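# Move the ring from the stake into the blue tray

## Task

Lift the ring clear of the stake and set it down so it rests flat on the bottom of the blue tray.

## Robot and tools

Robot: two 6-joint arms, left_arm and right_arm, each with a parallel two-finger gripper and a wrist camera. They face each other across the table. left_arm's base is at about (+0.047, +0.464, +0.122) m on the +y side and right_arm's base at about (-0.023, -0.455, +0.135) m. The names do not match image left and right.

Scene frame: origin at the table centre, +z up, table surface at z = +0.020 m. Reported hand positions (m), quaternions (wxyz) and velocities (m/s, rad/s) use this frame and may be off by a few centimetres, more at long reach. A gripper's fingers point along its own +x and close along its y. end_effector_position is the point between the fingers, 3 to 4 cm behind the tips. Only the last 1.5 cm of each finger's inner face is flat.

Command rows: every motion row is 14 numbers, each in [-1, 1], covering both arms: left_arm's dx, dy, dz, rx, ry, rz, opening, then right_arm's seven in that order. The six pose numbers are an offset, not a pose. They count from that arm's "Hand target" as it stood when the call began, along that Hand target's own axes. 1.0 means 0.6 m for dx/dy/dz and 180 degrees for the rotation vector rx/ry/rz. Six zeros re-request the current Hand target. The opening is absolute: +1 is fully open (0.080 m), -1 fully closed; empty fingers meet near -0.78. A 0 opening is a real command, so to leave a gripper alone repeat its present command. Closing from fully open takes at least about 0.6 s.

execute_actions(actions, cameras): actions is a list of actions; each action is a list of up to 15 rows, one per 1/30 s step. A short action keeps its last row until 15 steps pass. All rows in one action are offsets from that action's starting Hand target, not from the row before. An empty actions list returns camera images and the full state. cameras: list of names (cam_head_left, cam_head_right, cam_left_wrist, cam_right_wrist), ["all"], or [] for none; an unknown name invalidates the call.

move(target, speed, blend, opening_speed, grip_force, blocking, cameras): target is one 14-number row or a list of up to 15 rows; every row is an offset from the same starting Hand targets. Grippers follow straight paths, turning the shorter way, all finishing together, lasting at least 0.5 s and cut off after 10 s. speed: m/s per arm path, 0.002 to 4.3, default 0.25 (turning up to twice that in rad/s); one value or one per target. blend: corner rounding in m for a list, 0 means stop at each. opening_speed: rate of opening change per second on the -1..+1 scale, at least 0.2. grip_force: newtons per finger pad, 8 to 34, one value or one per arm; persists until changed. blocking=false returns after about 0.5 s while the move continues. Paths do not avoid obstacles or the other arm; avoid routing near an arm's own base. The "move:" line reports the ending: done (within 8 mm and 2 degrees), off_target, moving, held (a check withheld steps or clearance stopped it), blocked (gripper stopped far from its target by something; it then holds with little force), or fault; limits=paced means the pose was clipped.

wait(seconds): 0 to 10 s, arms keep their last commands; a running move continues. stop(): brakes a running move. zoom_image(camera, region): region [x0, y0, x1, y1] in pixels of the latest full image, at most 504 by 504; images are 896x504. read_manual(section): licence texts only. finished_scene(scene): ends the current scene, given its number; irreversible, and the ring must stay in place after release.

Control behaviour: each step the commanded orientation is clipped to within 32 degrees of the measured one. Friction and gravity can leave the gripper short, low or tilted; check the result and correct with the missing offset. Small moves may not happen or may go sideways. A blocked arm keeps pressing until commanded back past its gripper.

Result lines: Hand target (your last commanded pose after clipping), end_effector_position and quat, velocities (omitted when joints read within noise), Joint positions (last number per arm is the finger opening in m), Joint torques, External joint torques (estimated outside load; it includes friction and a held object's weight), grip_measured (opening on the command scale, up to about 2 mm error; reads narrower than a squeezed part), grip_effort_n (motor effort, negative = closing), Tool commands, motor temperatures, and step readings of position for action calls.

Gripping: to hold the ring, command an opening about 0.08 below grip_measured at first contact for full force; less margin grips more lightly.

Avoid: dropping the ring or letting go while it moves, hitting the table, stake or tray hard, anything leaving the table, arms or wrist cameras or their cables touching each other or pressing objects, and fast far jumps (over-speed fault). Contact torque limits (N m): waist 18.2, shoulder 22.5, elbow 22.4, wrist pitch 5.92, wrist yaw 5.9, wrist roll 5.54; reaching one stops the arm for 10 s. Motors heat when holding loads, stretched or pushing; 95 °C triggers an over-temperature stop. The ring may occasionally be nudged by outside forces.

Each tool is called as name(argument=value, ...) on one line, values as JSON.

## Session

execute_actions(actions=[], cameras=["cam_head_left","cam_head_right"])

zoom_image(camera="cam_head_left", region=[400, 150, 620, 350])

Scene clock: 0.00 s.
left_arm: end_effector_position=(-0.0951, +0.2537, +0.1803) grip_measured=+1.000 grip_effort_n=n/a end_effector_quat_wxyz=(+0.056, +0.650, +0.041, -0.757) | right_arm: end_effector_position=(+0.2584, -0.2519, +0.2246) grip_measured=+1.000 grip_effort_n=n/a end_effector_quat_wxyz=(+0.797, +0.231, +0.277, +0.484)
Joint positions: left_arm=[-0.521 1.48 0.865 -0.852 0.114 0.898 0.08] | right_arm=[-1.291 1.683 0.371 0.975 -0.85 0.455 0.08]
Joint velocities: within noise
Joint torques (N m): no reading
External joint torques (N m): no reading
Motor temperatures (°C): left_arm=[27 30 26 27 27 29] | right_arm=[25 30 28 31 29 33]
Heat: left arm: hottest shoulder 30 °C (+0.0 °C/min); right arm: hottest wrist roll 33 °C (+0.0 °C/min).
Hand target: left_arm -0.0957, +0.2528, +0.1817; +0.058, +0.648, +0.039, -0.758 | right_arm +0.2592, -0.2516, +0.2266; +0.798, +0.231, +0.274, +0.486
Tool commands: left_gripper/opening=+1.0 right_gripper/opening=+1.0
Images, in order (width x height): cam_head_left 896x504, cam_head_right 896x504.

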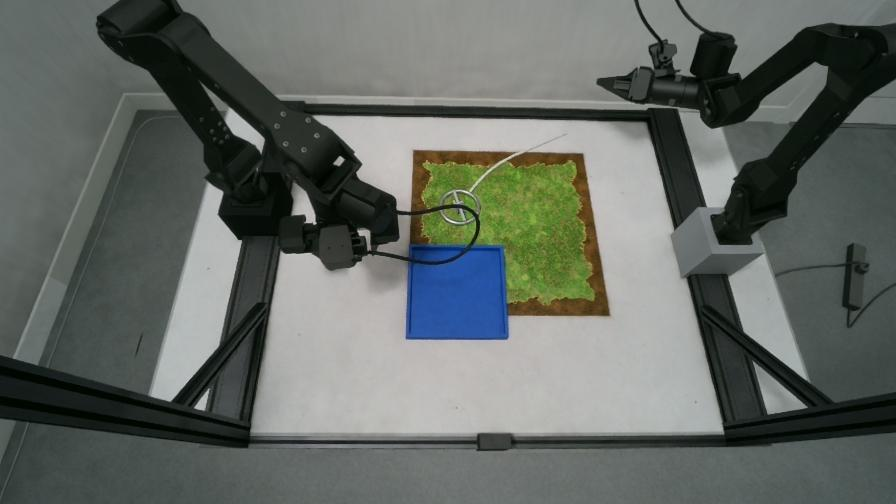

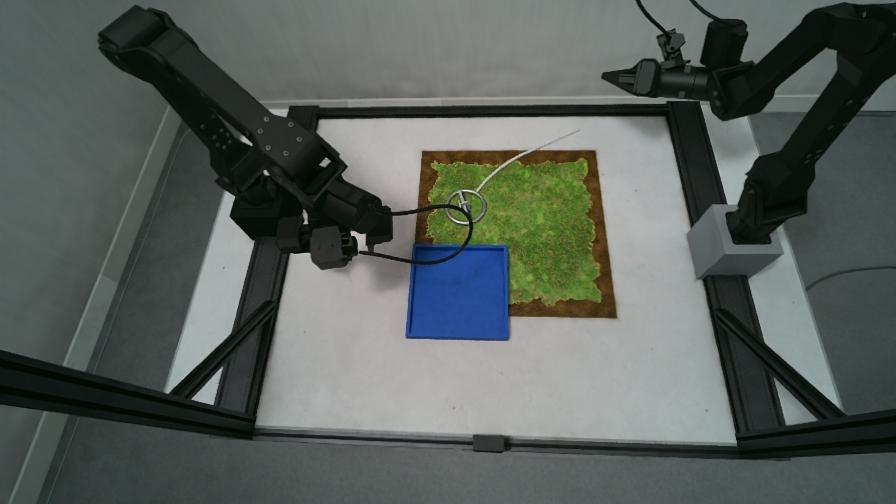

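Scaled by 2.291.

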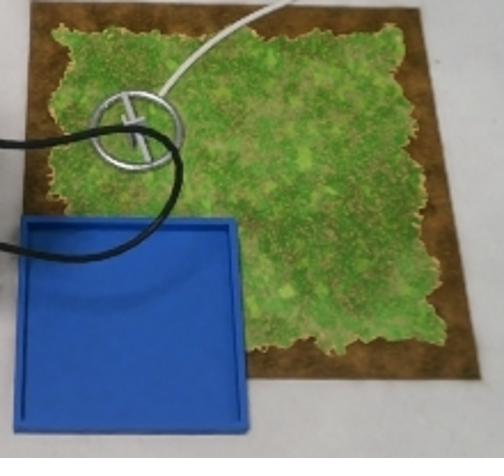

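move(target=[-0.051,0.363,-0.272,-0.095,0.0505,0.0024,0,-0.2627,-0.1898,0.1308,0.0424,-0.1237,-0.1439,1], speed=0.2, cameras=["cam_left_wrist","cam_head_left"])

Scene clock: 66.40 s.
left_arm: end_effector_position=(+0.0983, +0.0628, +0.1908) grip_measured=+0.004 grip_effort_n=-14.2 end_effector_quat_wxyz=(+0.155, +0.689, +0.155, -0.691) | right_arm: end_effector_position=(+0.3220, -0.4472, +0.2442) grip_measured=+1.000 grip_effort_n=-2.6 end_effector_quat_wxyz=(+0.905, +0.304, +0.195, +0.227)
Joint positions: left_arm=[0.136 2.111 1.699 -1.159 0.004 1.257 0.035] | right_arm=[-1.898 1.57 0.388 0.848 -0.856 0.455 0.08]
Joint torques (N m): left_arm=[-0.1 -9.59 7.5 0.14 -0.11 0.13] | right_arm=[-0.23 -4.96 6.22 1.35 0.05 0.14]
External joint torques (N m): left_arm=[-0.1 -0.38 2.07 -0.16 -0.16 0.13] | right_arm=[-0.21 -0.43 1.67 -0.1 0.19 0.17]
Motor temperatures (°C): left_arm=[27 34 31 27 27 29] | right_arm=[25 34 30 35 29 33]
Heat: left arm: hottest shoulder 34 °C (+3.0 °C/min); right arm: hottest wrist pitch 35 °C (+3.0 °C/min).
Hand target: left_arm +0.0989, +0.0602, +0.1895; +0.153, +0.690, +0.154, -0.690 | right_arm +0.3252, -0.4498, +0.2464; +0.906, +0.304, +0.191, +0.223
Off the commanded pose: left_arm 0.003 m, 0 deg | right_arm 0.005 m, 1 deg.
move: done
Images, in order (width x height): cam_head_left 896x504, cam_left_wrist 896x504.

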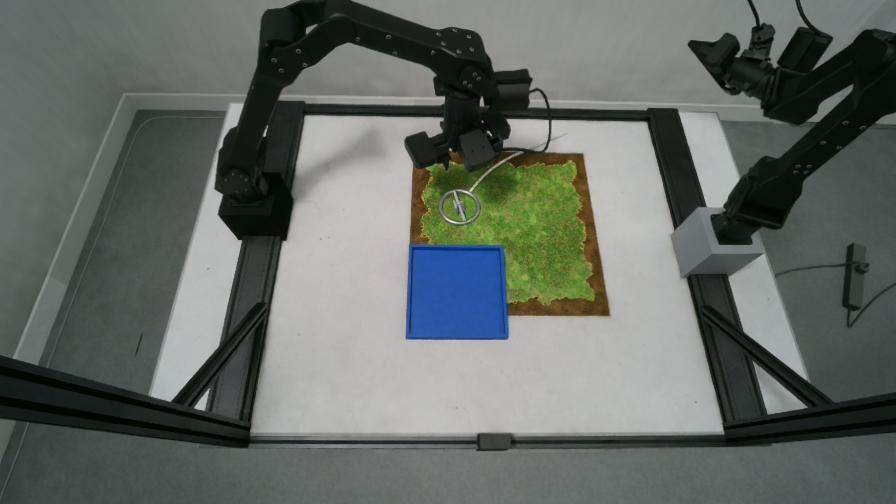

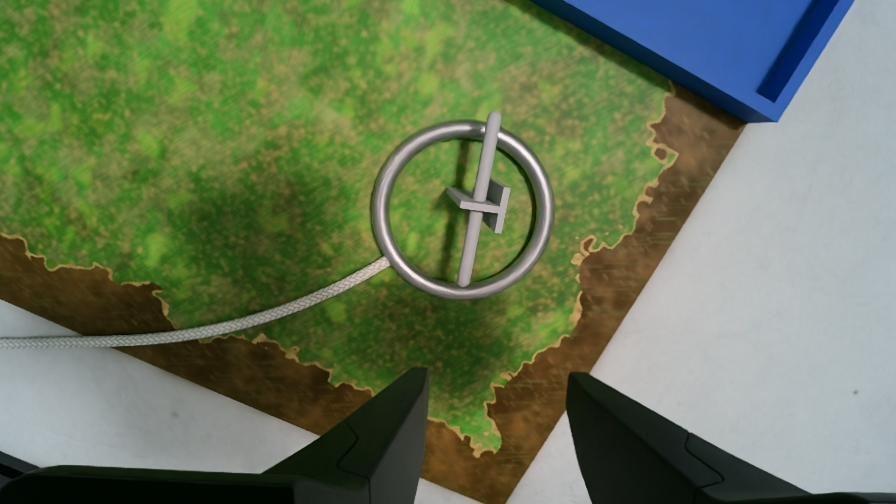

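move(target=[0.1075,0.0793,0.0463,0.0544,0,0,-0.3,0,0,0,0,0,0,1], speed=0.2, cameras=["cam_left_wrist"])

Scene clock: 153.40 s.
left_arm: end_effector_position=(+0.0936, +0.0073, +0.1271) grip_measured=-0.296 grip_effort_n=-14.2 end_effector_quat_wxyz=(+0.096, +0.699, +0.096, -0.702) | right_arm: end_effector_position=(+0.3220, -0.4472, +0.2442) grip_measured=+1.000 grip_effort_n=-2.1 end_effector_quat_wxyz=(+0.905, +0.304, +0.195, +0.227)
Joint positions: left_arm=[0.11 2.395 1.915 -1.091 0.004 1.402 0.022] | right_arm=[-1.898 1.57 0.388 0.848 -0.856 0.455 0.08]
Joint torques (N m): left_arm=[-0.12 -11.41 7.28 0.15 -0.09 0.12] | right_arm=[-0.25 -4.95 6.22 1.35 0.05 0.14]
External joint torques (N m): left_arm=[-0.11 -0.71 1.94 -0.14 -0.15 0.12] | right_arm=[-0.27 -0.44 1.7 -0.09 0.2 0.17]
Motor temperatures (°C): left_arm=[27 42 32 27 27 29] | right_arm=[25 33 32 37 29 33]
Heat: left arm: hottest shoulder 42 °C (+4.0 °C/min); right arm: hottest wrist pitch 37 °C (+0.0 °C/min).
Hand target: left_arm +0.0938, +0.0054, +0.1250; +0.093, +0.701, +0.094, -0.701 | right_arm +0.3252, -0.4498, +0.2464; +0.906, +0.304, +0.191, +0.223
Off the commanded pose: left_arm 0.003 m, 0 deg | right_arm 0.005 m, 1 deg.
move: done
Images, in order (width x height): cam_left_wrist 896x504.

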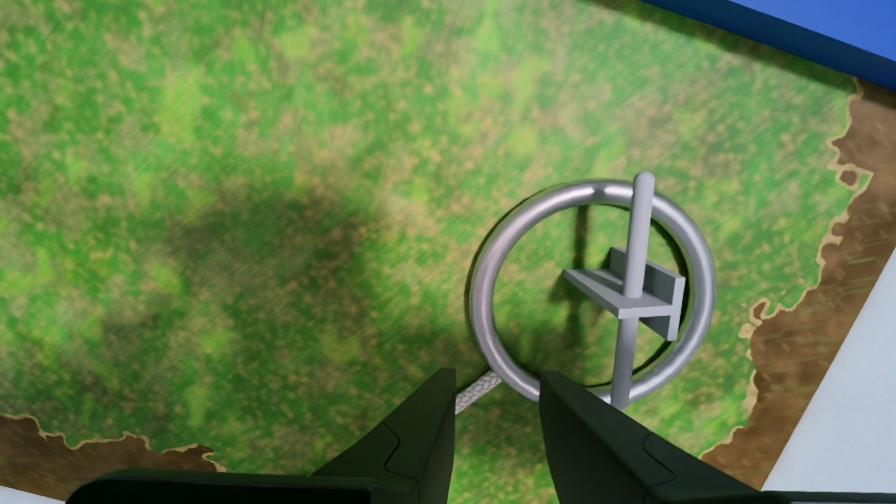

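move(target=[0.09,0.0017,-0.0067,0,0,0,-0.3,0,0,0,0,0,0,1], speed=0.1, cameras=["cam_left_wrist"])

Scene clock: 175.07 s.
left_arm: end_effector_position=(+0.0967, +0.0030, +0.0766) grip_measured=-0.296 grip_effort_n=-14.2 end_effector_quat_wxyz=(+0.098, +0.699, +0.091, -0.702) | right_arm: end_effector_position=(+0.3220, -0.4472, +0.2442) grip_measured=+1.000 grip_effort_n=-1.6 end_effector_quat_wxyz=(+0.905, +0.304, +0.195, +0.227)
Joint positions: left_arm=[0.116 2.473 1.848 -0.934 0.004 1.411 0.022] | right_arm=[-1.898 1.57 0.388 0.848 -0.856 0.455 0.08]
Joint torques (N m): left_arm=[0.06 -11.6 5.21 0.46 -0.1 0.12] | right_arm=[-0.24 -4.94 6.23 1.35 0.05 0.14]
External joint torques (N m): left_arm=[-0.02 -0.84 0.14 0.16 -0.15 0.12] | right_arm=[-0.22 -0.37 1.65 -0.12 0.19 0.17]
Heat: left arm: hottest shoulder 46 °C (+6.1 °C/min); right arm: hottest wrist pitch 38 °C (+1.0 °C/min).
Hand target: left_arm +0.0979, +0.0055, +0.0711; +0.093, +0.701, +0.094, -0.701 | right_arm +0.3252, -0.4498, +0.2464; +0.906, +0.304, +0.191, +0.223
Off the commanded pose: left_arm 0.006 m, 1 deg | right_arm 0.005 m, 1 deg.
move: done
Images, in order (width x height): cam_left_wrist 896x504.

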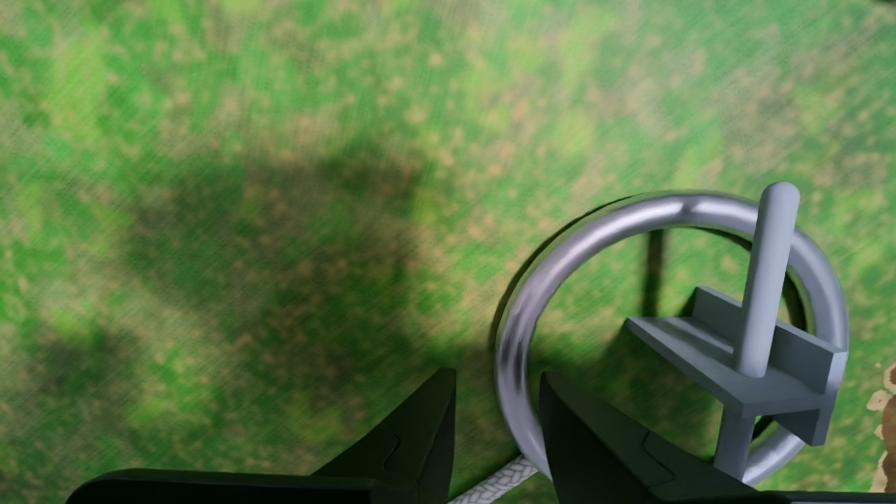

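move(target=[0.0218,-0.005,0,0,0,0,-0.3,0,0,0,0,0,0,1], speed=0.05, cameras=["cam_left_wrist"])

Scene clock: 182.40 s.
left_arm: end_effector_position=(+0.0966, +0.0045, +0.0654) grip_measured=-0.296 grip_effort_n=-13.7 end_effector_quat_wxyz=(+0.100, +0.699, +0.089, -0.702) | right_arm: end_effector_position=(+0.3220, -0.4472, +0.2442) grip_measured=+1.000 grip_effort_n=-1.6 end_effector_quat_wxyz=(+0.905, +0.304, +0.195, +0.227)
Joint positions: left_arm=[0.116 2.481 1.815 -0.888 0.004 1.411 0.022] | right_arm=[-1.898 1.57 0.388 0.848 -0.856 0.455 0.08]
Joint torques (N m): left_arm=[-0.01 -11.24 4.82 0.49 -0.1 0.08] | right_arm=[-0.23 -4.95 6.21 1.34 0.05 0.14]
External joint torques (N m): left_arm=[0.07 -0.5 -0.2 0.17 -0.15 0.08] | right_arm=[-0.24 -0.44 1.68 -0.1 0.19 0.17]
Heat: left arm: hottest shoulder 46 °C (+6.1 °C/min); right arm: hottest wrist pitch 38 °C (+1.0 °C/min).
Hand target: left_arm +0.0970, +0.0084, +0.0580; +0.093, +0.701, +0.094, -0.701 | right_arm +0.3252, -0.4498, +0.2464; +0.906, +0.304, +0.191, +0.223
Off the commanded pose: left_arm 0.008 m, 1 deg | right_arm 0.005 m, 1 deg.
move: done
Images, in order (width x height): cam_left_wrist 896x504.

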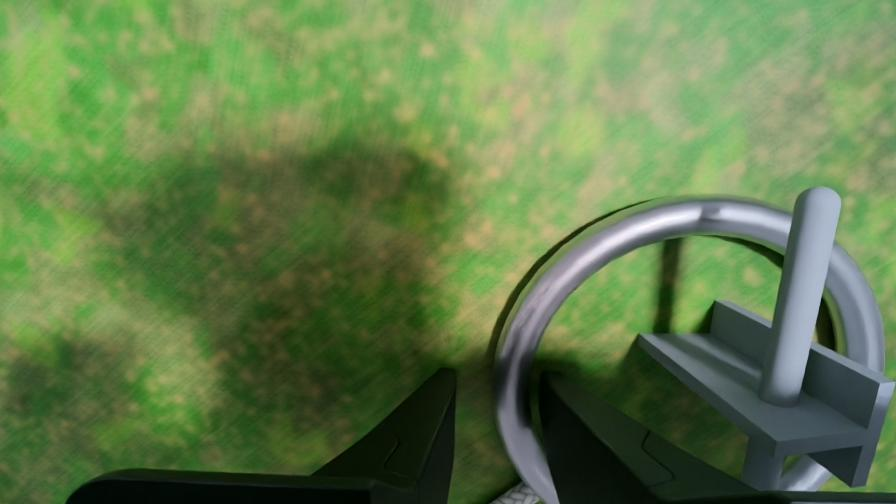

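move(target=[0.0083,-0.004,0,0,0,0,-0.3,0,0,0,0,0,0,1], speed=0.05)

Scene clock: 186.67 s.
left_arm: end_effector_position=(+0.0964, +0.0060, +0.0621) grip_measured=-0.297 grip_effort_n=-13.3 end_effector_quat_wxyz=(+0.100, +0.699, +0.089, -0.702) | right_arm: end_effector_position=(+0.3220, -0.4472, +0.2442) grip_measured=+1.000 grip_effort_n=-1.6 end_effector_quat_wxyz=(+0.905, +0.304, +0.195, +0.227)
Joint positions: left_arm=[0.116 2.481 1.801 -0.873 0.004 1.411 0.022] | right_arm=[-1.898 1.57 0.388 0.848 -0.856 0.455 0.08]
Joint torques (N m): left_arm=[-0.09 -11.28 3.95 1.05 -0.1 0.05] | right_arm=[-0.24 -4.94 6.23 1.34 0.06 0.14]
External joint torques (N m): left_arm=[-0.09 -0.62 -0.98 0.74 -0.15 0.05] | right_arm=[-0.24 -0.45 1.77 -0.08 0.21 0.17]
Heat: left arm: hottest shoulder 46 °C (+5.0 °C/min); right arm: hottest wrist pitch 38 °C (+1.0 °C/min).
Hand target: left_arm +0.0964, +0.0106, +0.0531; +0.093, +0.701, +0.094, -0.701 | right_arm +0.3252, -0.4498, +0.2464; +0.906, +0.304, +0.191, +0.223
Off the commanded pose: left_arm 0.010 m, 1 deg | right_arm 0.005 m, 1 deg.
move: off_target (left_arm)

Contact. Raise the target slightly and close.

move(target=[-0.0083,0,0,0,0,0,-0.74,0,0,0,0,0,0,1], speed=0.05, opening_speed=0.6, cameras=["cam_left_wrist"])

Scene clock: 192.33 s.
left_arm: end_effector_position=(+0.0966, +0.0059, +0.0623) grip_measured=-0.610 grip_effort_n=-83.5 end_effector_quat_wxyz=(+0.101, +0.700, +0.088, -0.702) | right_arm: end_effector_position=(+0.3220, -0.4472, +0.2442) grip_measured=+1.000 grip_effort_n=-2.1 end_effector_quat_wxyz=(+0.905, +0.304, +0.195, +0.227)
Joint positions: left_arm=[0.116 2.481 1.8 -0.873 0.003 1.411 0.008] | right_arm=[-1.898 1.57 0.388 0.848 -0.856 0.455 0.08]
Joint torques (N m): left_arm=[-0.07 -12.33 4.57 -0.05 -0.09 0.05] | right_arm=[-0.24 -4.95 6.22 1.35 0.05 0.14]
External joint torques (N m): left_arm=[-0.21 -1.46 -0.48 -0.37 -0.14 0.05] | right_arm=[-0.24 -0.35 1.63 -0.13 0.2 0.17]
Motor temperatures (°C): left_arm=[27 47 32 27 27 29] | right_arm=[25 33 32 38 29 33]
Heat: left arm: hottest shoulder 47 °C (+6.1 °C/min); right arm: hottest wrist pitch 38 °C (+1.0 °C/min).
Hand target: left_arm +0.0965, +0.0107, +0.0580; +0.093, +0.701, +0.094, -0.701 | right_arm +0.3252, -0.4498, +0.2464; +0.906, +0.304, +0.191, +0.223
Off the commanded pose: left_arm 0.006 m, 1 deg | right_arm 0.005 m, 1 deg.
move: done
Images, in order (width x height): cam_left_wrist 896x504.

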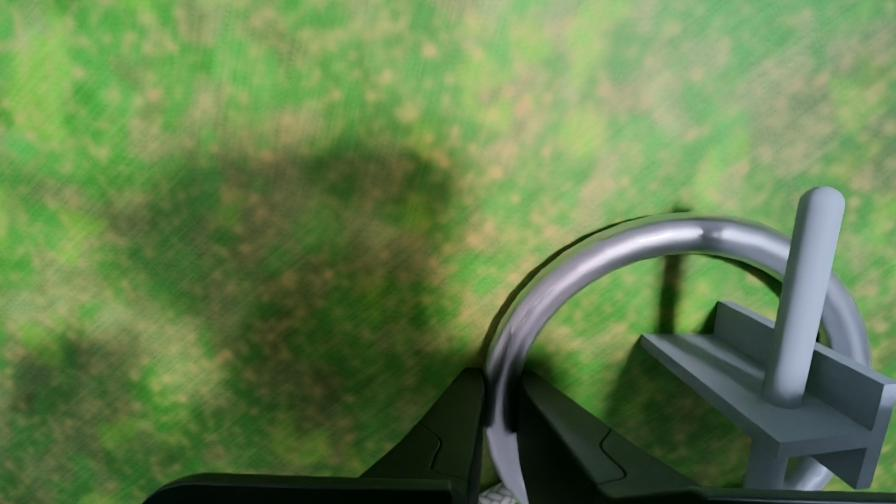

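move(target=[-0.0238,0.0117,0.019,0,0.0667,0,-0.74,0,0,0,0,0,0,1], speed=0.08, cameras=["cam_left_wrist"])

Scene clock: 211.47 s.
left_arm: end_effector_position=(+0.0871, +0.0033, +0.0730) grip_measured=-0.610 grip_effort_n=-83.5 end_effector_quat_wxyz=(+0.081, +0.769, +0.103, -0.626) | right_arm: end_effector_position=(+0.3220, -0.4472, +0.2442) grip_measured=+1.000 grip_effort_n=-2.1 end_effector_quat_wxyz=(+0.905, +0.304, +0.195, +0.227)
Joint positions: left_arm=[0.03 2.534 1.935 -1.026 -0.197 1.325 0.008] | right_arm=[-1.898 1.57 0.388 0.848 -0.856 0.455 0.08]
Joint torques (N m): left_arm=[-0.21 -12.08 7.32 -0.06 -0.3 -0.18] | right_arm=[-0.25 -4.95 6.21 1.35 0.05 0.14]
External joint torques (N m): left_arm=[-0.22 -1.04 2.29 -0.25 -0.22 -0.18] | right_arm=[-0.23 -0.4 1.68 -0.1 0.2 0.17]
Heat: left arm: hottest shoulder 51 °C (+9.1 °C/min); right arm: hottest wrist pitch 38 °C (+1.0 °C/min). Fold the left arm in close to its base, or ease its load, before you think long.
Hand target: left_arm +0.0874, +0.0010, +0.0722; +0.083, +0.770, +0.104, -0.624 | right_arm +0.3252, -0.4498, +0.2464; +0.906, +0.304, +0.191, +0.223
Off the commanded pose: left_arm 0.002 m, 0 deg | right_arm 0.005 m, 1 deg.
MOTOR HOT: joint 2 (shoulder) of the left arm reports 51 °C; the controller stops that arm at 95 °C. To cool a motor, set the load down, stop pushing, or move to a pose that needs little force.
move: done
Images, in order (width x height): cam_left_wrist 896x504.

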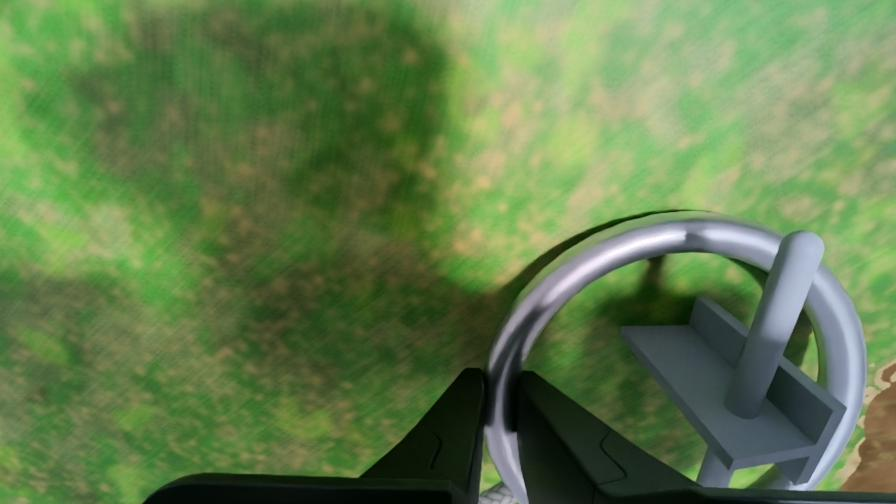

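move(target=[-0.0362,0.0017,0.002,0,0.0611,0,-0.74,0,0,0,0,0,0,1], speed=0.07, cameras=["cam_left_wrist","cam_head_left"])

Scene clock: 234.13 s.
left_arm: end_effector_position=(+0.0820, +0.0006, +0.0937) grip_measured=-0.610 grip_effort_n=-83.5 end_effector_quat_wxyz=(+0.070, +0.825, +0.111, -0.550) | right_arm: end_effector_position=(+0.3220, -0.4472, +0.2442) grip_measured=+1.000 grip_effort_n=-2.1 end_effector_quat_wxyz=(+0.905, +0.304, +0.195, +0.227)
Joint positions: left_arm=[-0.036 2.589 2.089 -1.203 -0.374 1.239 0.008] | right_arm=[-1.898 1.57 0.388 0.848 -0.856 0.455 0.08]
Joint torques (N m): left_arm=[-0.24 -12.42 7.38 -0.26 -0.47 -0.18] | right_arm=[-0.24 -4.95 6.22 1.35 0.06 0.14]
External joint torques (N m): left_arm=[-0.32 -1.13 2.32 -0.32 -0.28 -0.18] | right_arm=[-0.21 -0.41 1.7 -0.1 0.2 0.17]
Heat: left arm: hottest shoulder 48 °C (+2.0 °C/min); right arm: hottest wrist pitch 38 °C (+0.0 °C/min). Fold the left arm in close to its base, or ease its load, before you think long.
Hand target: left_arm +0.0822, -0.0016, +0.0932; +0.073, +0.826, +0.111, -0.547 | right_arm +0.3252, -0.4498, +0.2464; +0.906, +0.304, +0.191, +0.223
Off the commanded pose: left_arm 0.002 m, 0 deg | right_arm 0.005 m, 1 deg.
MOTOR HOT: still on. Joint 2 (shoulder) of the left arm reports 48 °C.
move: done
Images, in order (width x height): cam_head_left 896x504, cam_left_wrist 896x504.

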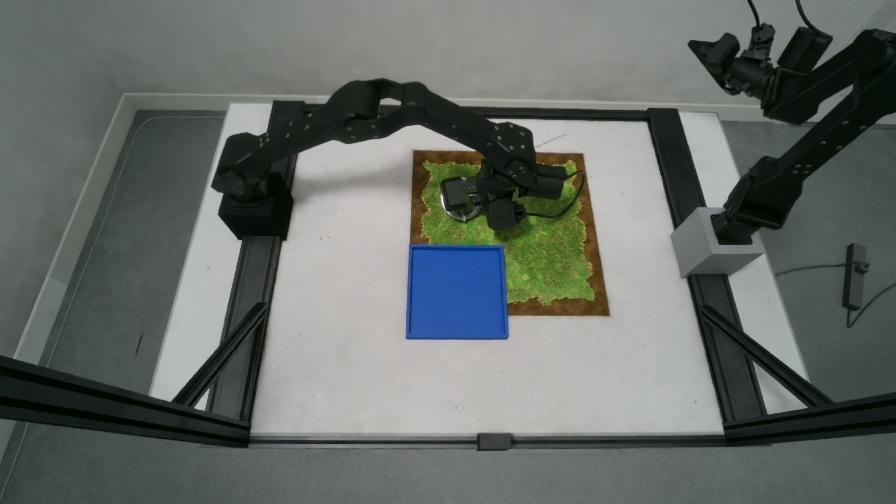

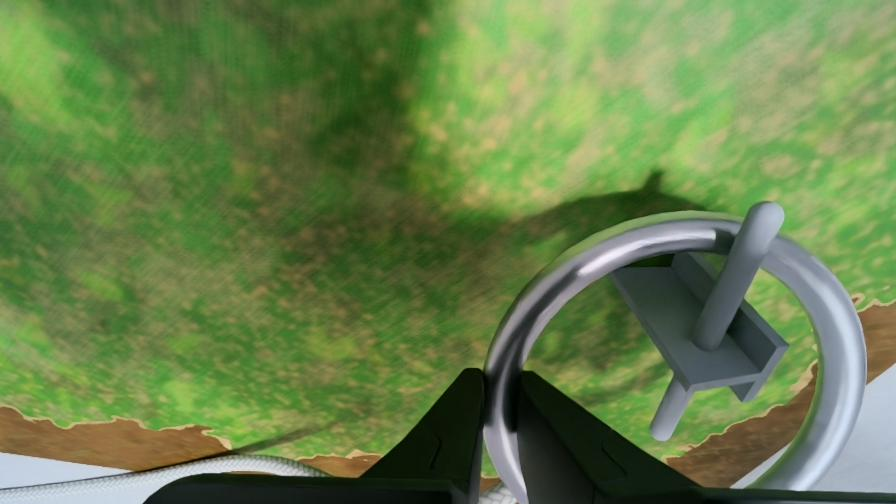

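move(target=[-0.0195,0,0.046,0,0,0,-0.74,0,0,0,0,0,0,1], speed=0.07, cameras=["cam_left_wrist"])

Scene clock: 247.50 s.
left_arm: end_effector_position=(+0.0531, -0.0078, +0.0943) grip_measured=-0.610 grip_effort_n=-83.5 end_effector_quat_wxyz=(+0.070, +0.827, +0.110, -0.547) | right_arm: end_effector_position=(+0.3220, -0.4472, +0.2442) grip_measured=+1.000 grip_effort_n=-2.1 end_effector_quat_wxyz=(+0.905, +0.304, +0.195, +0.227)
Joint positions: left_arm=[-0.096 2.652 2.212 -1.284 -0.372 1.177 0.008] | right_arm=[-1.898 1.57 0.388 0.848 -0.856 0.455 0.08]
Joint torques (N m): left_arm=[-0.18 -12.73 7.38 -0.3 -0.23 -0.19] | right_arm=[-0.25 -4.95 6.23 1.35 0.05 0.14]
External joint torques (N m): left_arm=[-0.18 -1.17 2.27 -0.35 -0.05 -0.19] | right_arm=[-0.23 -0.39 1.68 -0.11 0.19 0.17]
Heat: left arm: hottest shoulder 48 °C (+2.0 °C/min); right arm: hottest wrist pitch 38 °C (+0.0 °C/min). Fold the left arm in close to its base, or ease its load, before you think long.
Hand target: left_arm +0.0533, -0.0095, +0.0932; +0.073, +0.826, +0.111, -0.547 | right_arm +0.3252, -0.4498, +0.2464; +0.906, +0.304, +0.191, +0.223
Off the commanded pose: left_arm 0.002 m, 0 deg | right_arm 0.005 m, 1 deg.
MOTOR HOT: still on. Joint 2 (shoulder) of the left arm reports 48 °C.
move: done
Images, in order (width x height): cam_left_wrist 896x504.

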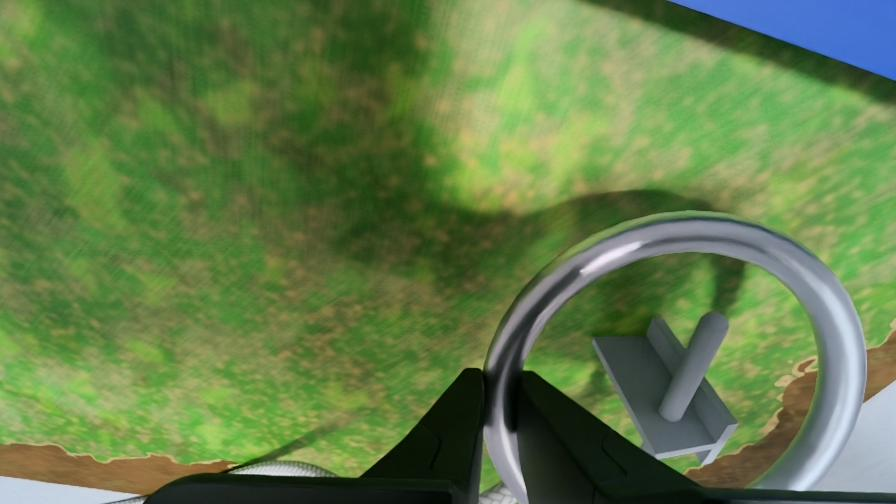

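move(target=[-0.0767, 0, -0.0325, 0, 0, 0, -0.74, 0,0,0,0,0,0,1], speed=0.08, cameras=["cam_left_wrist","cam_head_left"])

Scene clock: 266.70 s.
left_arm: end_effector_position=(+0.0534, -0.0047, +0.1283) grip_measured=-0.610 grip_effort_n=-83.5 end_effector_quat_wxyz=(+0.056, +0.829, +0.119, -0.544) | right_arm: end_effector_position=(+0.3220, -0.4472, +0.2442) grip_measured=+1.000 grip_effort_n=-2.6 end_effector_quat_wxyz=(+0.905, +0.304, +0.195, +0.227)
Joint positions: left_arm=[-0.096 2.65 2.338 -1.448 -0.372 1.177 0.008] | right_arm=[-1.898 1.57 0.388 0.848 -0.856 0.455 0.08]
Joint torques (N m): left_arm=[-0.01 -17.36 7.48 -0.41 -0.24 -0.17] | right_arm=[-0.25 -4.94 6.22 1.35 0.05 0.15]
External joint torques (N m): left_arm=[-0.01 -5.91 2.42 -0.4 -0.06 -0.18] | right_arm=[-0.24 -0.36 1.65 -0.11 0.2 0.18]
Motor temperatures (°C): left_arm=[27 52 34 27 28 29] | right_arm=[25 32 32 38 29 33]
Heat: left arm: hottest shoulder 52 °C (+1.0 °C/min); right arm: hottest wrist pitch 38 °C (+0.0 °C/min). Fold the left arm in close to its base, or ease its load, before you think long.
Hand target: left_arm +0.0533, -0.0096, +0.1432; +0.073, +0.826, +0.111, -0.547 | right_arm +0.3252, -0.4498, +0.2464; +0.906, +0.304, +0.191, +0.223
Off the commanded pose: left_arm 0.016 m, 2 deg | right_arm 0.005 m, 1 deg.
MOTOR HOT: still on. Joint 2 (shoulder) of the left arm reports 52 °C.
move: off_target (left_arm)
Images, in order (width x height): cam_head_left 896x504, cam_left_wrist 896x504.

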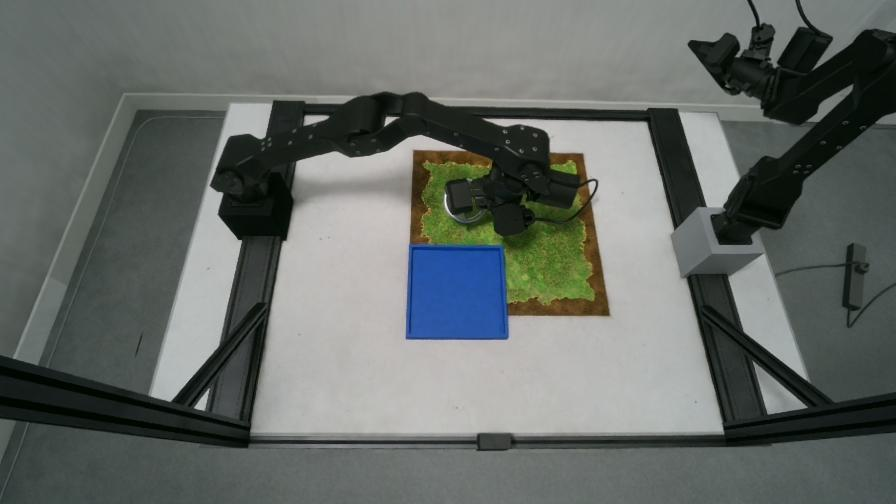

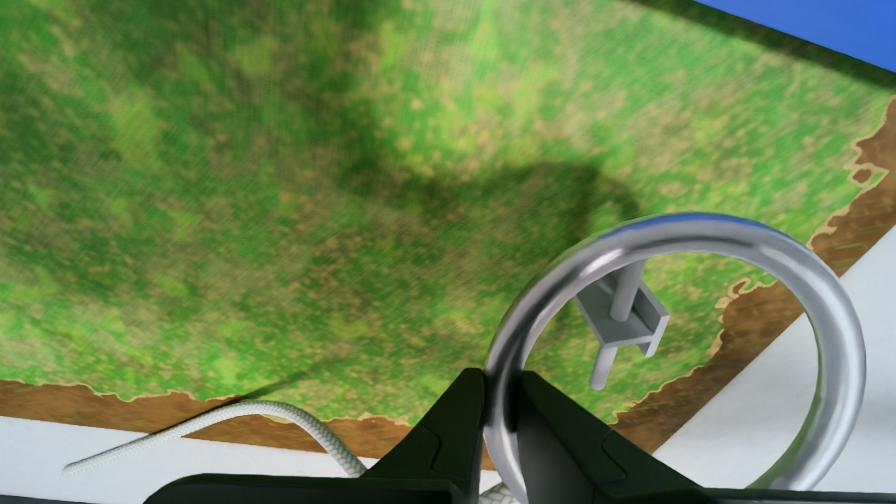

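move(target=[0, 0, 0, 0, 0, 0, -0.74, 0,0,0,0,0,0,1], speed=0.08, cameras=["cam_left_wrist","cam_head_right","cam_head_left"])

zoom_image(camera="cam_head_left", region=[400, 130, 640, 270])

zoom_image(camera="cam_left_wrist", region=[450, 180, 896, 504])

Scene clock: 280.07 s.
left_arm: end_effector_position=(+0.0534, -0.0046, +0.1284) grip_measured=-0.610 grip_effort_n=-83.5 end_effector_quat_wxyz=(+0.056, +0.829, +0.119, -0.544) | right_arm: end_effector_position=(+0.3220, -0.4472, +0.2442) grip_measured=+1.000 grip_effort_n=-1.6 end_effector_quat_wxyz=(+0.905, +0.304, +0.195, +0.227)
Joint positions: left_arm=[-0.096 2.65 2.338 -1.448 -0.372 1.177 0.008] | right_arm=[-1.898 1.57 0.388 0.848 -0.856 0.455 0.08]
Joint torques (N m): left_arm=[-0.04 -17.35 7.45 -0.41 -0.24 -0.17] | right_arm=[-0.26 -4.97 6.2 1.35 0.05 0.15]
External joint torques (N m): left_arm=[0.05 -5.78 2.32 -0.4 -0.06 -0.17] | right_arm=[-0.25 -0.47 1.67 -0.09 0.2 0.18]
Motor temperatures (°C): left_arm=[27 60 33 27 28 29] | right_arm=[25 32 33 38 29 33]
Heat: left arm: hottest shoulder 60 °C (+11.2 °C/min); right arm: hottest wrist pitch 38 °C (+0.0 °C/min). Heating fast: the left arm's shoulder motor: a push or a pull is the cause, and it goes on while you think. Ease it with your next call, before anything else.
Hand target: left_arm +0.0533, -0.0095, +0.1432; +0.073, +0.826, +0.111, -0.547 | right_arm +0.3252, -0.4498, +0.2464; +0.906, +0.304, +0.191, +0.223
Off the commanded pose: left_arm 0.016 m, 2 deg | right_arm 0.005 m, 1 deg.
MOTOR HOT: still on. Joint 2 (shoulder) of the left arm reports 60 °C.
move: off_target (left_arm)
Images, in order (width x height): cam_head_left 896x504, cam_head_right 896x504, cam_left_wrist 896x504.

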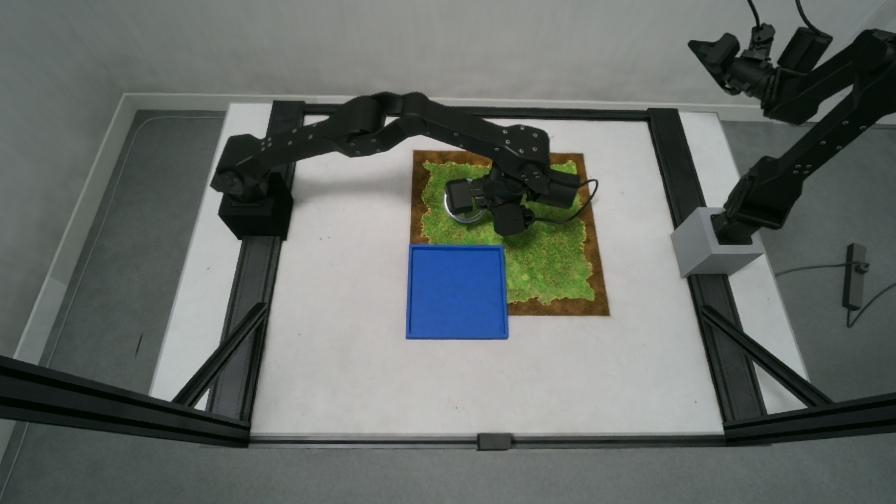

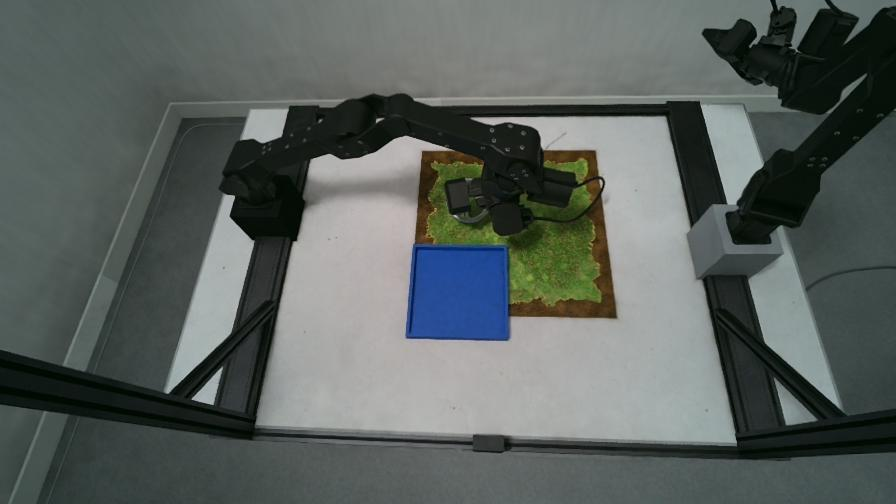

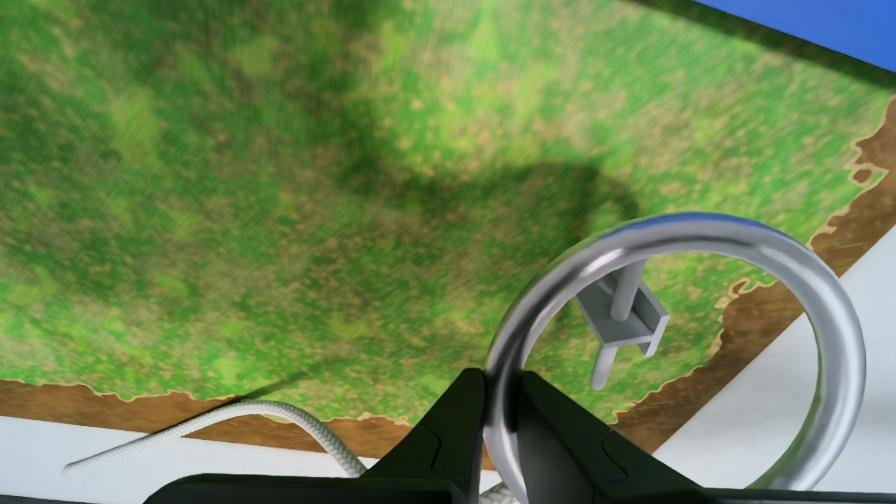

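Scaled by 2.100.

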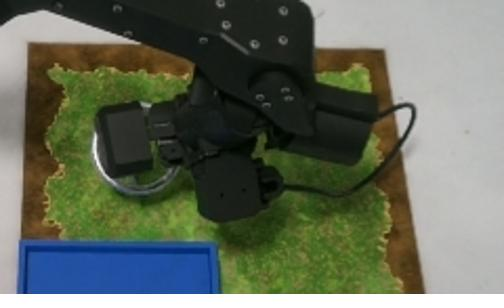

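Scaled by 1.130.

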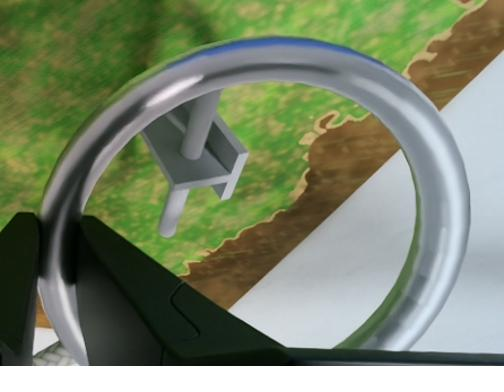

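move(target=[0.0177, -0.008, 0.0051, 0, -0.126, 0, -0.74, 0,0,0,0,0,0,1], speed=0.15, cameras=["cam_left_wrist"])

Scene clock: 333.57 s.
left_arm: end_effector_position=(+0.0536, -0.0025, +0.1199) grip_measured=-0.610 grip_effort_n=-83.5 end_effector_quat_wxyz=(+0.085, +0.705, +0.105, -0.696) | right_arm: end_effector_position=(+0.3220, -0.4472, +0.2442) grip_measured=+1.000 grip_effort_n=-2.1 end_effector_quat_wxyz=(+0.905, +0.304, +0.195, +0.227)
Joint positions: left_arm=[0.018 2.466 2.014 -1.148 -0.009 1.311 0.008] | right_arm=[-1.898 1.57 0.388 0.848 -0.856 0.455 0.08]
Joint torques (N m): left_arm=[-0.02 -17.18 5.32 0.32 0.13 0.13] | right_arm=[-0.23 -4.96 6.22 1.34 0.05 0.14]
External joint torques (N m): left_arm=[-0.02 -6.18 0.03 0.08 0.09 0.13] | right_arm=[-0.24 -0.36 1.67 -0.12 0.2 0.17]
Motor temperatures (°C): left_arm=[27 75 33 27 27 29] | right_arm=[25 32 33 39 29 33]
Heat: left arm: hottest shoulder 75 °C (+18.1 °C/min); right arm: hottest wrist pitch 39 °C (+1.0 °C/min). Fold the left arm in close to its base, or ease its load, before you think long.
Hand target: left_arm +0.0533, -0.0046, +0.1323; +0.093, +0.703, +0.094, -0.699 | right_arm +0.3252, -0.4498, +0.2464; +0.906, +0.304, +0.191, +0.223
Off the commanded pose: left_arm 0.012 m, 2 deg | right_arm 0.005 m, 1 deg.
MOTOR HOT: still on. Joint 2 (shoulder) of the left arm reports 75 °C.
move: off_target (left_arm)
Images, in order (width x height): cam_left_wrist 896x504.

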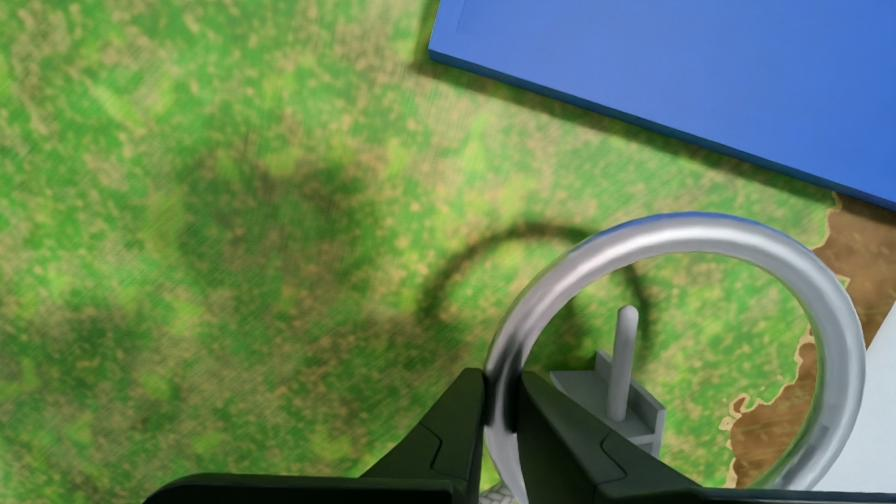

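move(target=[0.0283, 0, 0, 0, 0, 0, -0.74, 0,0,0,0,0,0,1], speed=0.1, cameras=["cam_left_wrist"])

Scene clock: 339.30 s.
left_arm: end_effector_position=(+0.0535, -0.0040, +0.1107) grip_measured=-0.610 grip_effort_n=-83.5 end_effector_quat_wxyz=(+0.091, +0.704, +0.099, -0.697) | right_arm: end_effector_position=(+0.3220, -0.4472, +0.2442) grip_measured=+1.000 grip_effort_n=-2.6 end_effector_quat_wxyz=(+0.905, +0.304, +0.195, +0.227)
Joint positions: left_arm=[0.018 2.466 1.977 -1.094 -0.009 1.311 0.008] | right_arm=[-1.898 1.57 0.388 0.848 -0.856 0.455 0.08]
Joint torques (N m): left_arm=[-0.02 -14.93 5.24 0.35 0.14 0.13] | right_arm=[-0.24 -4.95 6.21 1.34 0.05 0.14]
External joint torques (N m): left_arm=[-0.01 -4.14 0.07 0.09 0.1 0.13] | right_arm=[-0.24 -0.41 1.63 -0.11 0.2 0.17]
Motor temperatures (°C): left_arm=[27 73 33 27 27 29] | right_arm=[25 32 33 39 29 33]
Heat: left arm: hottest shoulder 73 °C (+13.2 °C/min); right arm: hottest wrist pitch 39 °C (+1.0 °C/min). Fold the left arm in close to its base, or ease its load, before you think long.
Hand target: left_arm +0.0534, -0.0045, +0.1152; +0.093, +0.703, +0.095, -0.699 | right_arm +0.3252, -0.4498, +0.2464; +0.906, +0.304, +0.191, +0.223
Off the commanded pose: left_arm 0.005 m, 1 deg | right_arm 0.005 m, 1 deg.
MOTOR HOT: still on. Joint 2 (shoulder) of the left arm reports 73 °C.
move: done
Images, in order (width x height): cam_left_wrist 896x504.

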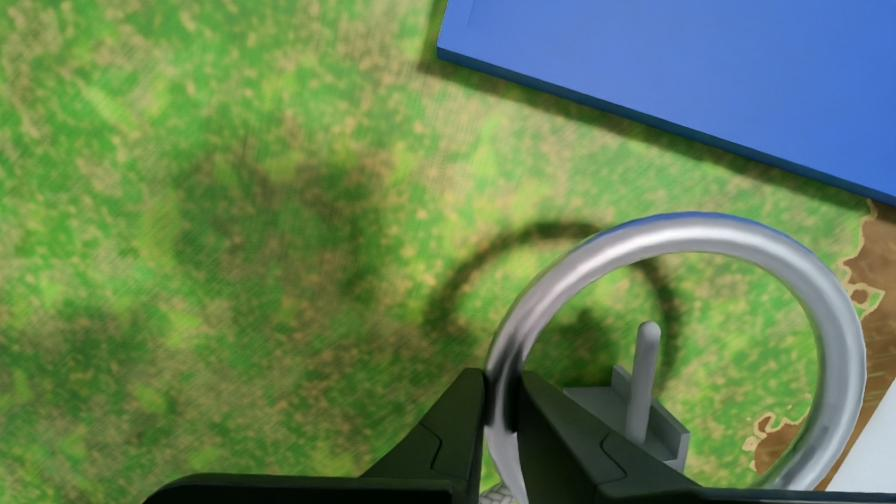

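move(target=[[-0.0333, 0, 0, 0, 0, 0, -0.74, 0,0,0,0,0,0,1],[-0.0333, -0.1344, 0.2422, 0, 0, 0, -0.74, 0,0,0,0,0,0,1]], speed=0.15, blend=[0.004, 0], cameras=["cam_left_wrist","cam_head_left"])

Scene clock: 374.47 s.
left_arm: end_effector_position=(-0.1064, +0.0402, +0.1233) grip_measured=-0.610 grip_effort_n=-83.5 end_effector_quat_wxyz=(+0.082, +0.708, +0.102, -0.694) | right_arm: end_effector_position=(+0.3220, -0.4472, +0.2442) grip_measured=+1.000 grip_effort_n=-2.1 end_effector_quat_wxyz=(+0.905, +0.304, +0.195, +0.227)
Joint positions: left_arm=[-0.342 2.396 1.9 -1.109 -0.004 0.96 0.008] | right_arm=[-1.898 1.57 0.388 0.848 -0.856 0.455 0.08]
Joint torques (N m): left_arm=[0.05 -15.07 7.62 0.02 0.02 -0.18] | right_arm=[-0.24 -4.95 6.23 1.34 0.05 0.14]
External joint torques (N m): left_arm=[-0.02 -4.46 2.39 -0.22 -0.01 -0.18] | right_arm=[-0.24 -0.47 1.75 -0.09 0.2 0.17]
Motor temperatures (°C): left_arm=[27 66 32 27 27 29] | right_arm=[25 32 33 39 29 33]
Heat: left arm: hottest shoulder 66 °C (-5.0 °C/min); right arm: hottest wrist pitch 39 °C (+1.0 °C/min). Fold the left arm in close to its base, or ease its load, before you think long.
Hand target: left_arm -0.1081, +0.0350, +0.1345; +0.093, +0.703, +0.094, -0.699 | right_arm +0.3252, -0.4498, +0.2464; +0.906, +0.304, +0.191, +0.223
Off the commanded pose: left_arm 0.012 m, 2 deg | right_arm 0.005 m, 1 deg.
MOTOR HOT: still on. Joint 2 (shoulder) of the left arm reports 66 °C.
move: off_target (left_arm)
Images, in order (width x height): cam_head_left 896x504, cam_left_wrist 896x504.

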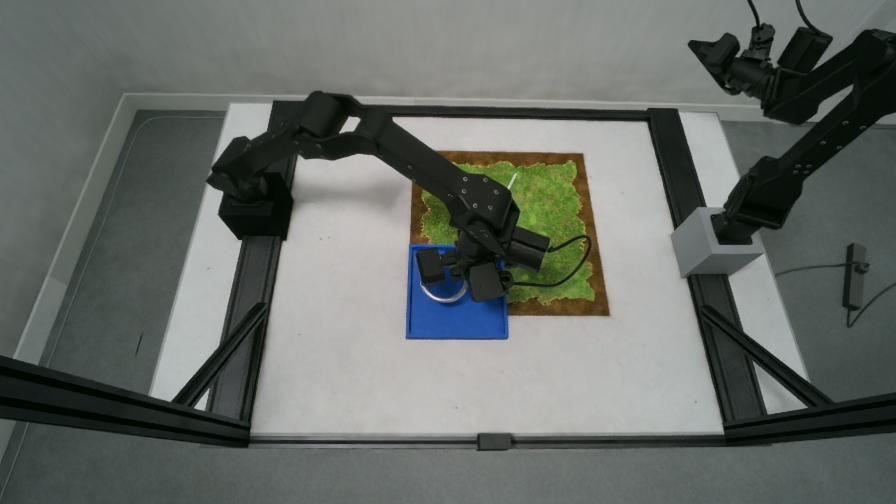

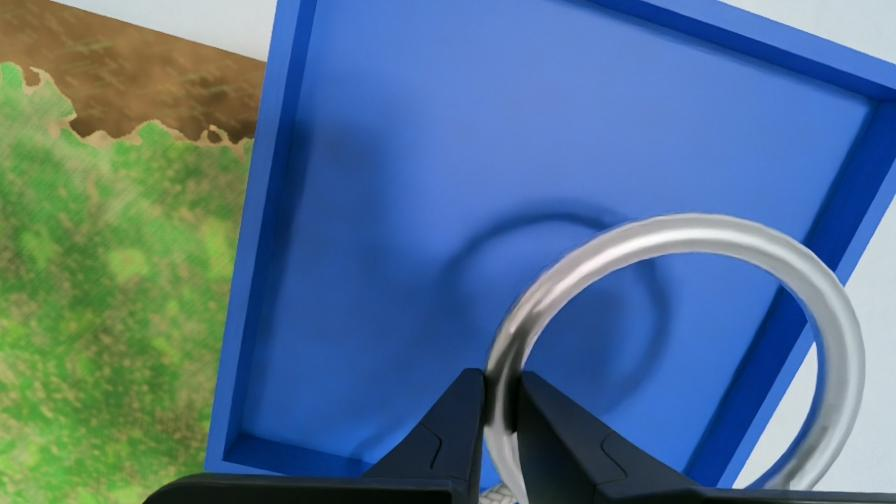

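move(target=[0.0883, 0.0364, 0.0186, 0, 0, 0, -0.74, 0,0,0,0,0,0,1], speed=0.12, cameras=["cam_left_wrist"])

Scene clock: 400.97 s.
left_arm: end_effector_position=(-0.1127, +0.0147, +0.0808) grip_measured=-0.610 grip_effort_n=-83.5 end_effector_quat_wxyz=(+0.091, +0.704, +0.097, -0.697) | right_arm: end_effector_position=(+0.3220, -0.4472, +0.2442) grip_measured=+1.000 grip_effort_n=-1.2 end_effector_quat_wxyz=(+0.905, +0.304, +0.195, +0.227)
Joint positions: left_arm=[-0.336 2.546 2.004 -1.041 -0.004 0.96 0.008] | right_arm=[-1.898 1.57 0.388 0.848 -0.856 0.455 0.08]
Joint torques (N m): left_arm=[-0.04 -12.95 7.45 0.3 0.01 0.1] | right_arm=[-0.22 -4.94 6.22 1.35 0.05 0.14]
External joint torques (N m): left_arm=[-0.05 -1.66 2.2 0 -0.02 0.09] | right_arm=[-0.21 -0.35 1.62 -0.12 0.2 0.17]
Motor temperatures (°C): left_arm=[27 77 33 27 27 29] | right_arm=[25 32 33 39 29 33]
Heat: left arm: hottest shoulder 77 °C (+5.0 °C/min); right arm: hottest wrist pitch 39 °C (+0.0 °C/min). Fold the left arm in close to its base, or ease its load, before you think long.
Hand target: left_arm -0.1130, +0.0112, +0.0814; +0.093, +0.703, +0.094, -0.699 | right_arm +0.3252, -0.4498, +0.2464; +0.906, +0.304, +0.191, +0.223
Off the commanded pose: left_arm 0.004 m, 0 deg | right_arm 0.005 m, 1 deg.
MOTOR HOT: still on. Joint 2 (shoulder) of the left arm reports 77 °C.
move: done
Images, in order (width x height): cam_left_wrist 896x504.

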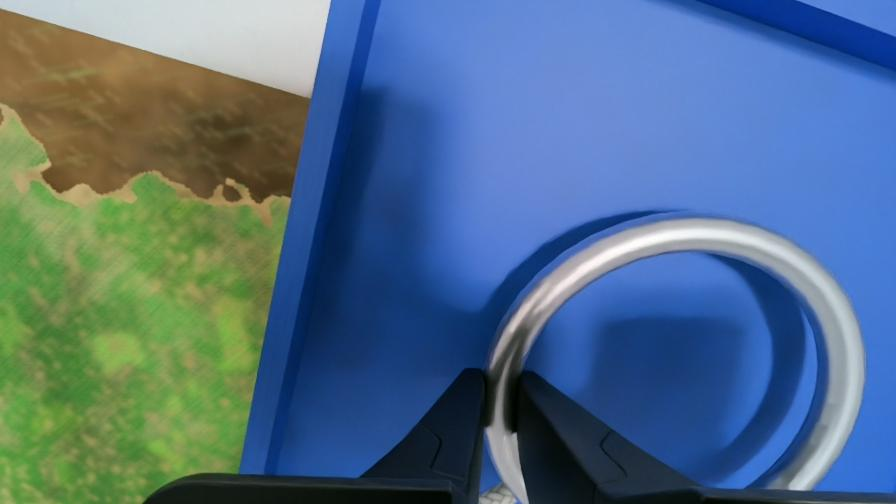

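move(target=[0.035, 0, 0, 0, 0, 0, -0.74, 0,0,0,0,0,0,1], speed=0.05, cameras=["cam_left_wrist"])

Scene clock: 405.20 s.
left_arm: end_effector_position=(-0.1152, +0.0076, +0.0719) grip_measured=-0.610 grip_effort_n=-83.5 end_effector_quat_wxyz=(+0.101, +0.699, +0.088, -0.702) | right_arm: end_effector_position=(+0.3220, -0.4472, +0.2442) grip_measured=+1.000 grip_effort_n=-1.6 end_effector_quat_wxyz=(+0.905, +0.304, +0.195, +0.227)
Joint positions: left_arm=[-0.336 2.563 2 -0.99 -0.004 0.96 0.008] | right_arm=[-1.898 1.57 0.388 0.848 -0.856 0.455 0.08]
Joint torques (N m): left_arm=[0.02 -11.12 4.88 0.84 0.01 0.1] | right_arm=[-0.24 -4.95 6.22 1.35 0.05 0.14]
External joint torques (N m): left_arm=[0.02 0.2 -0.33 0.51 -0.02 0.1] | right_arm=[-0.26 -0.38 1.68 -0.11 0.21 0.17]
Motor temperatures (°C): left_arm=[27 76 33 27 27 29] | right_arm=[25 32 33 39 29 33]
Heat: left arm: hottest shoulder 76 °C (+6.1 °C/min); right arm: hottest wrist pitch 39 °C (+0.0 °C/min). Fold the left arm in close to its base, or ease its load, before you think long.
Hand target: left_arm -0.1129, +0.0113, +0.0604; +0.093, +0.703, +0.094, -0.699 | right_arm +0.3252, -0.4498, +0.2464; +0.906, +0.304, +0.191, +0.223
Off the commanded pose: left_arm 0.012 m, 1 deg | right_arm 0.005 m, 1 deg.
MOTOR HOT: still on. Joint 2 (shoulder) of the left arm reports 76 °C.
move: off_target (left_arm)
Images, in order (width x height): cam_left_wrist 896x504.

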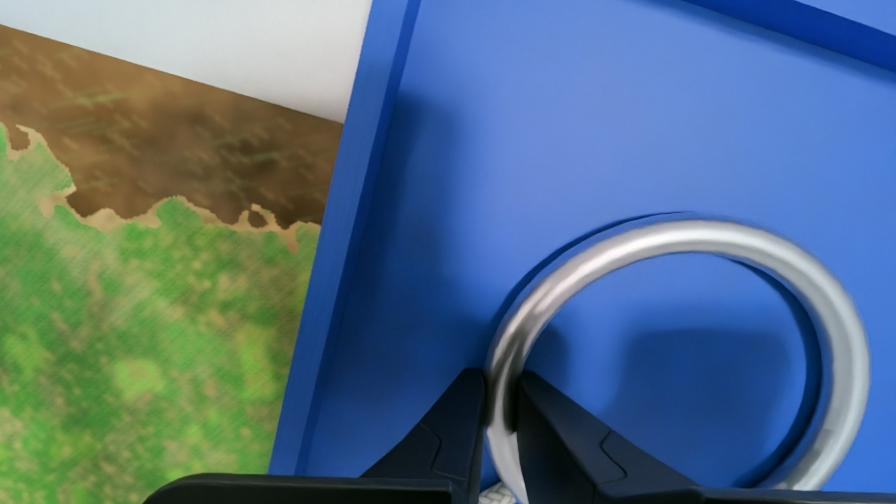

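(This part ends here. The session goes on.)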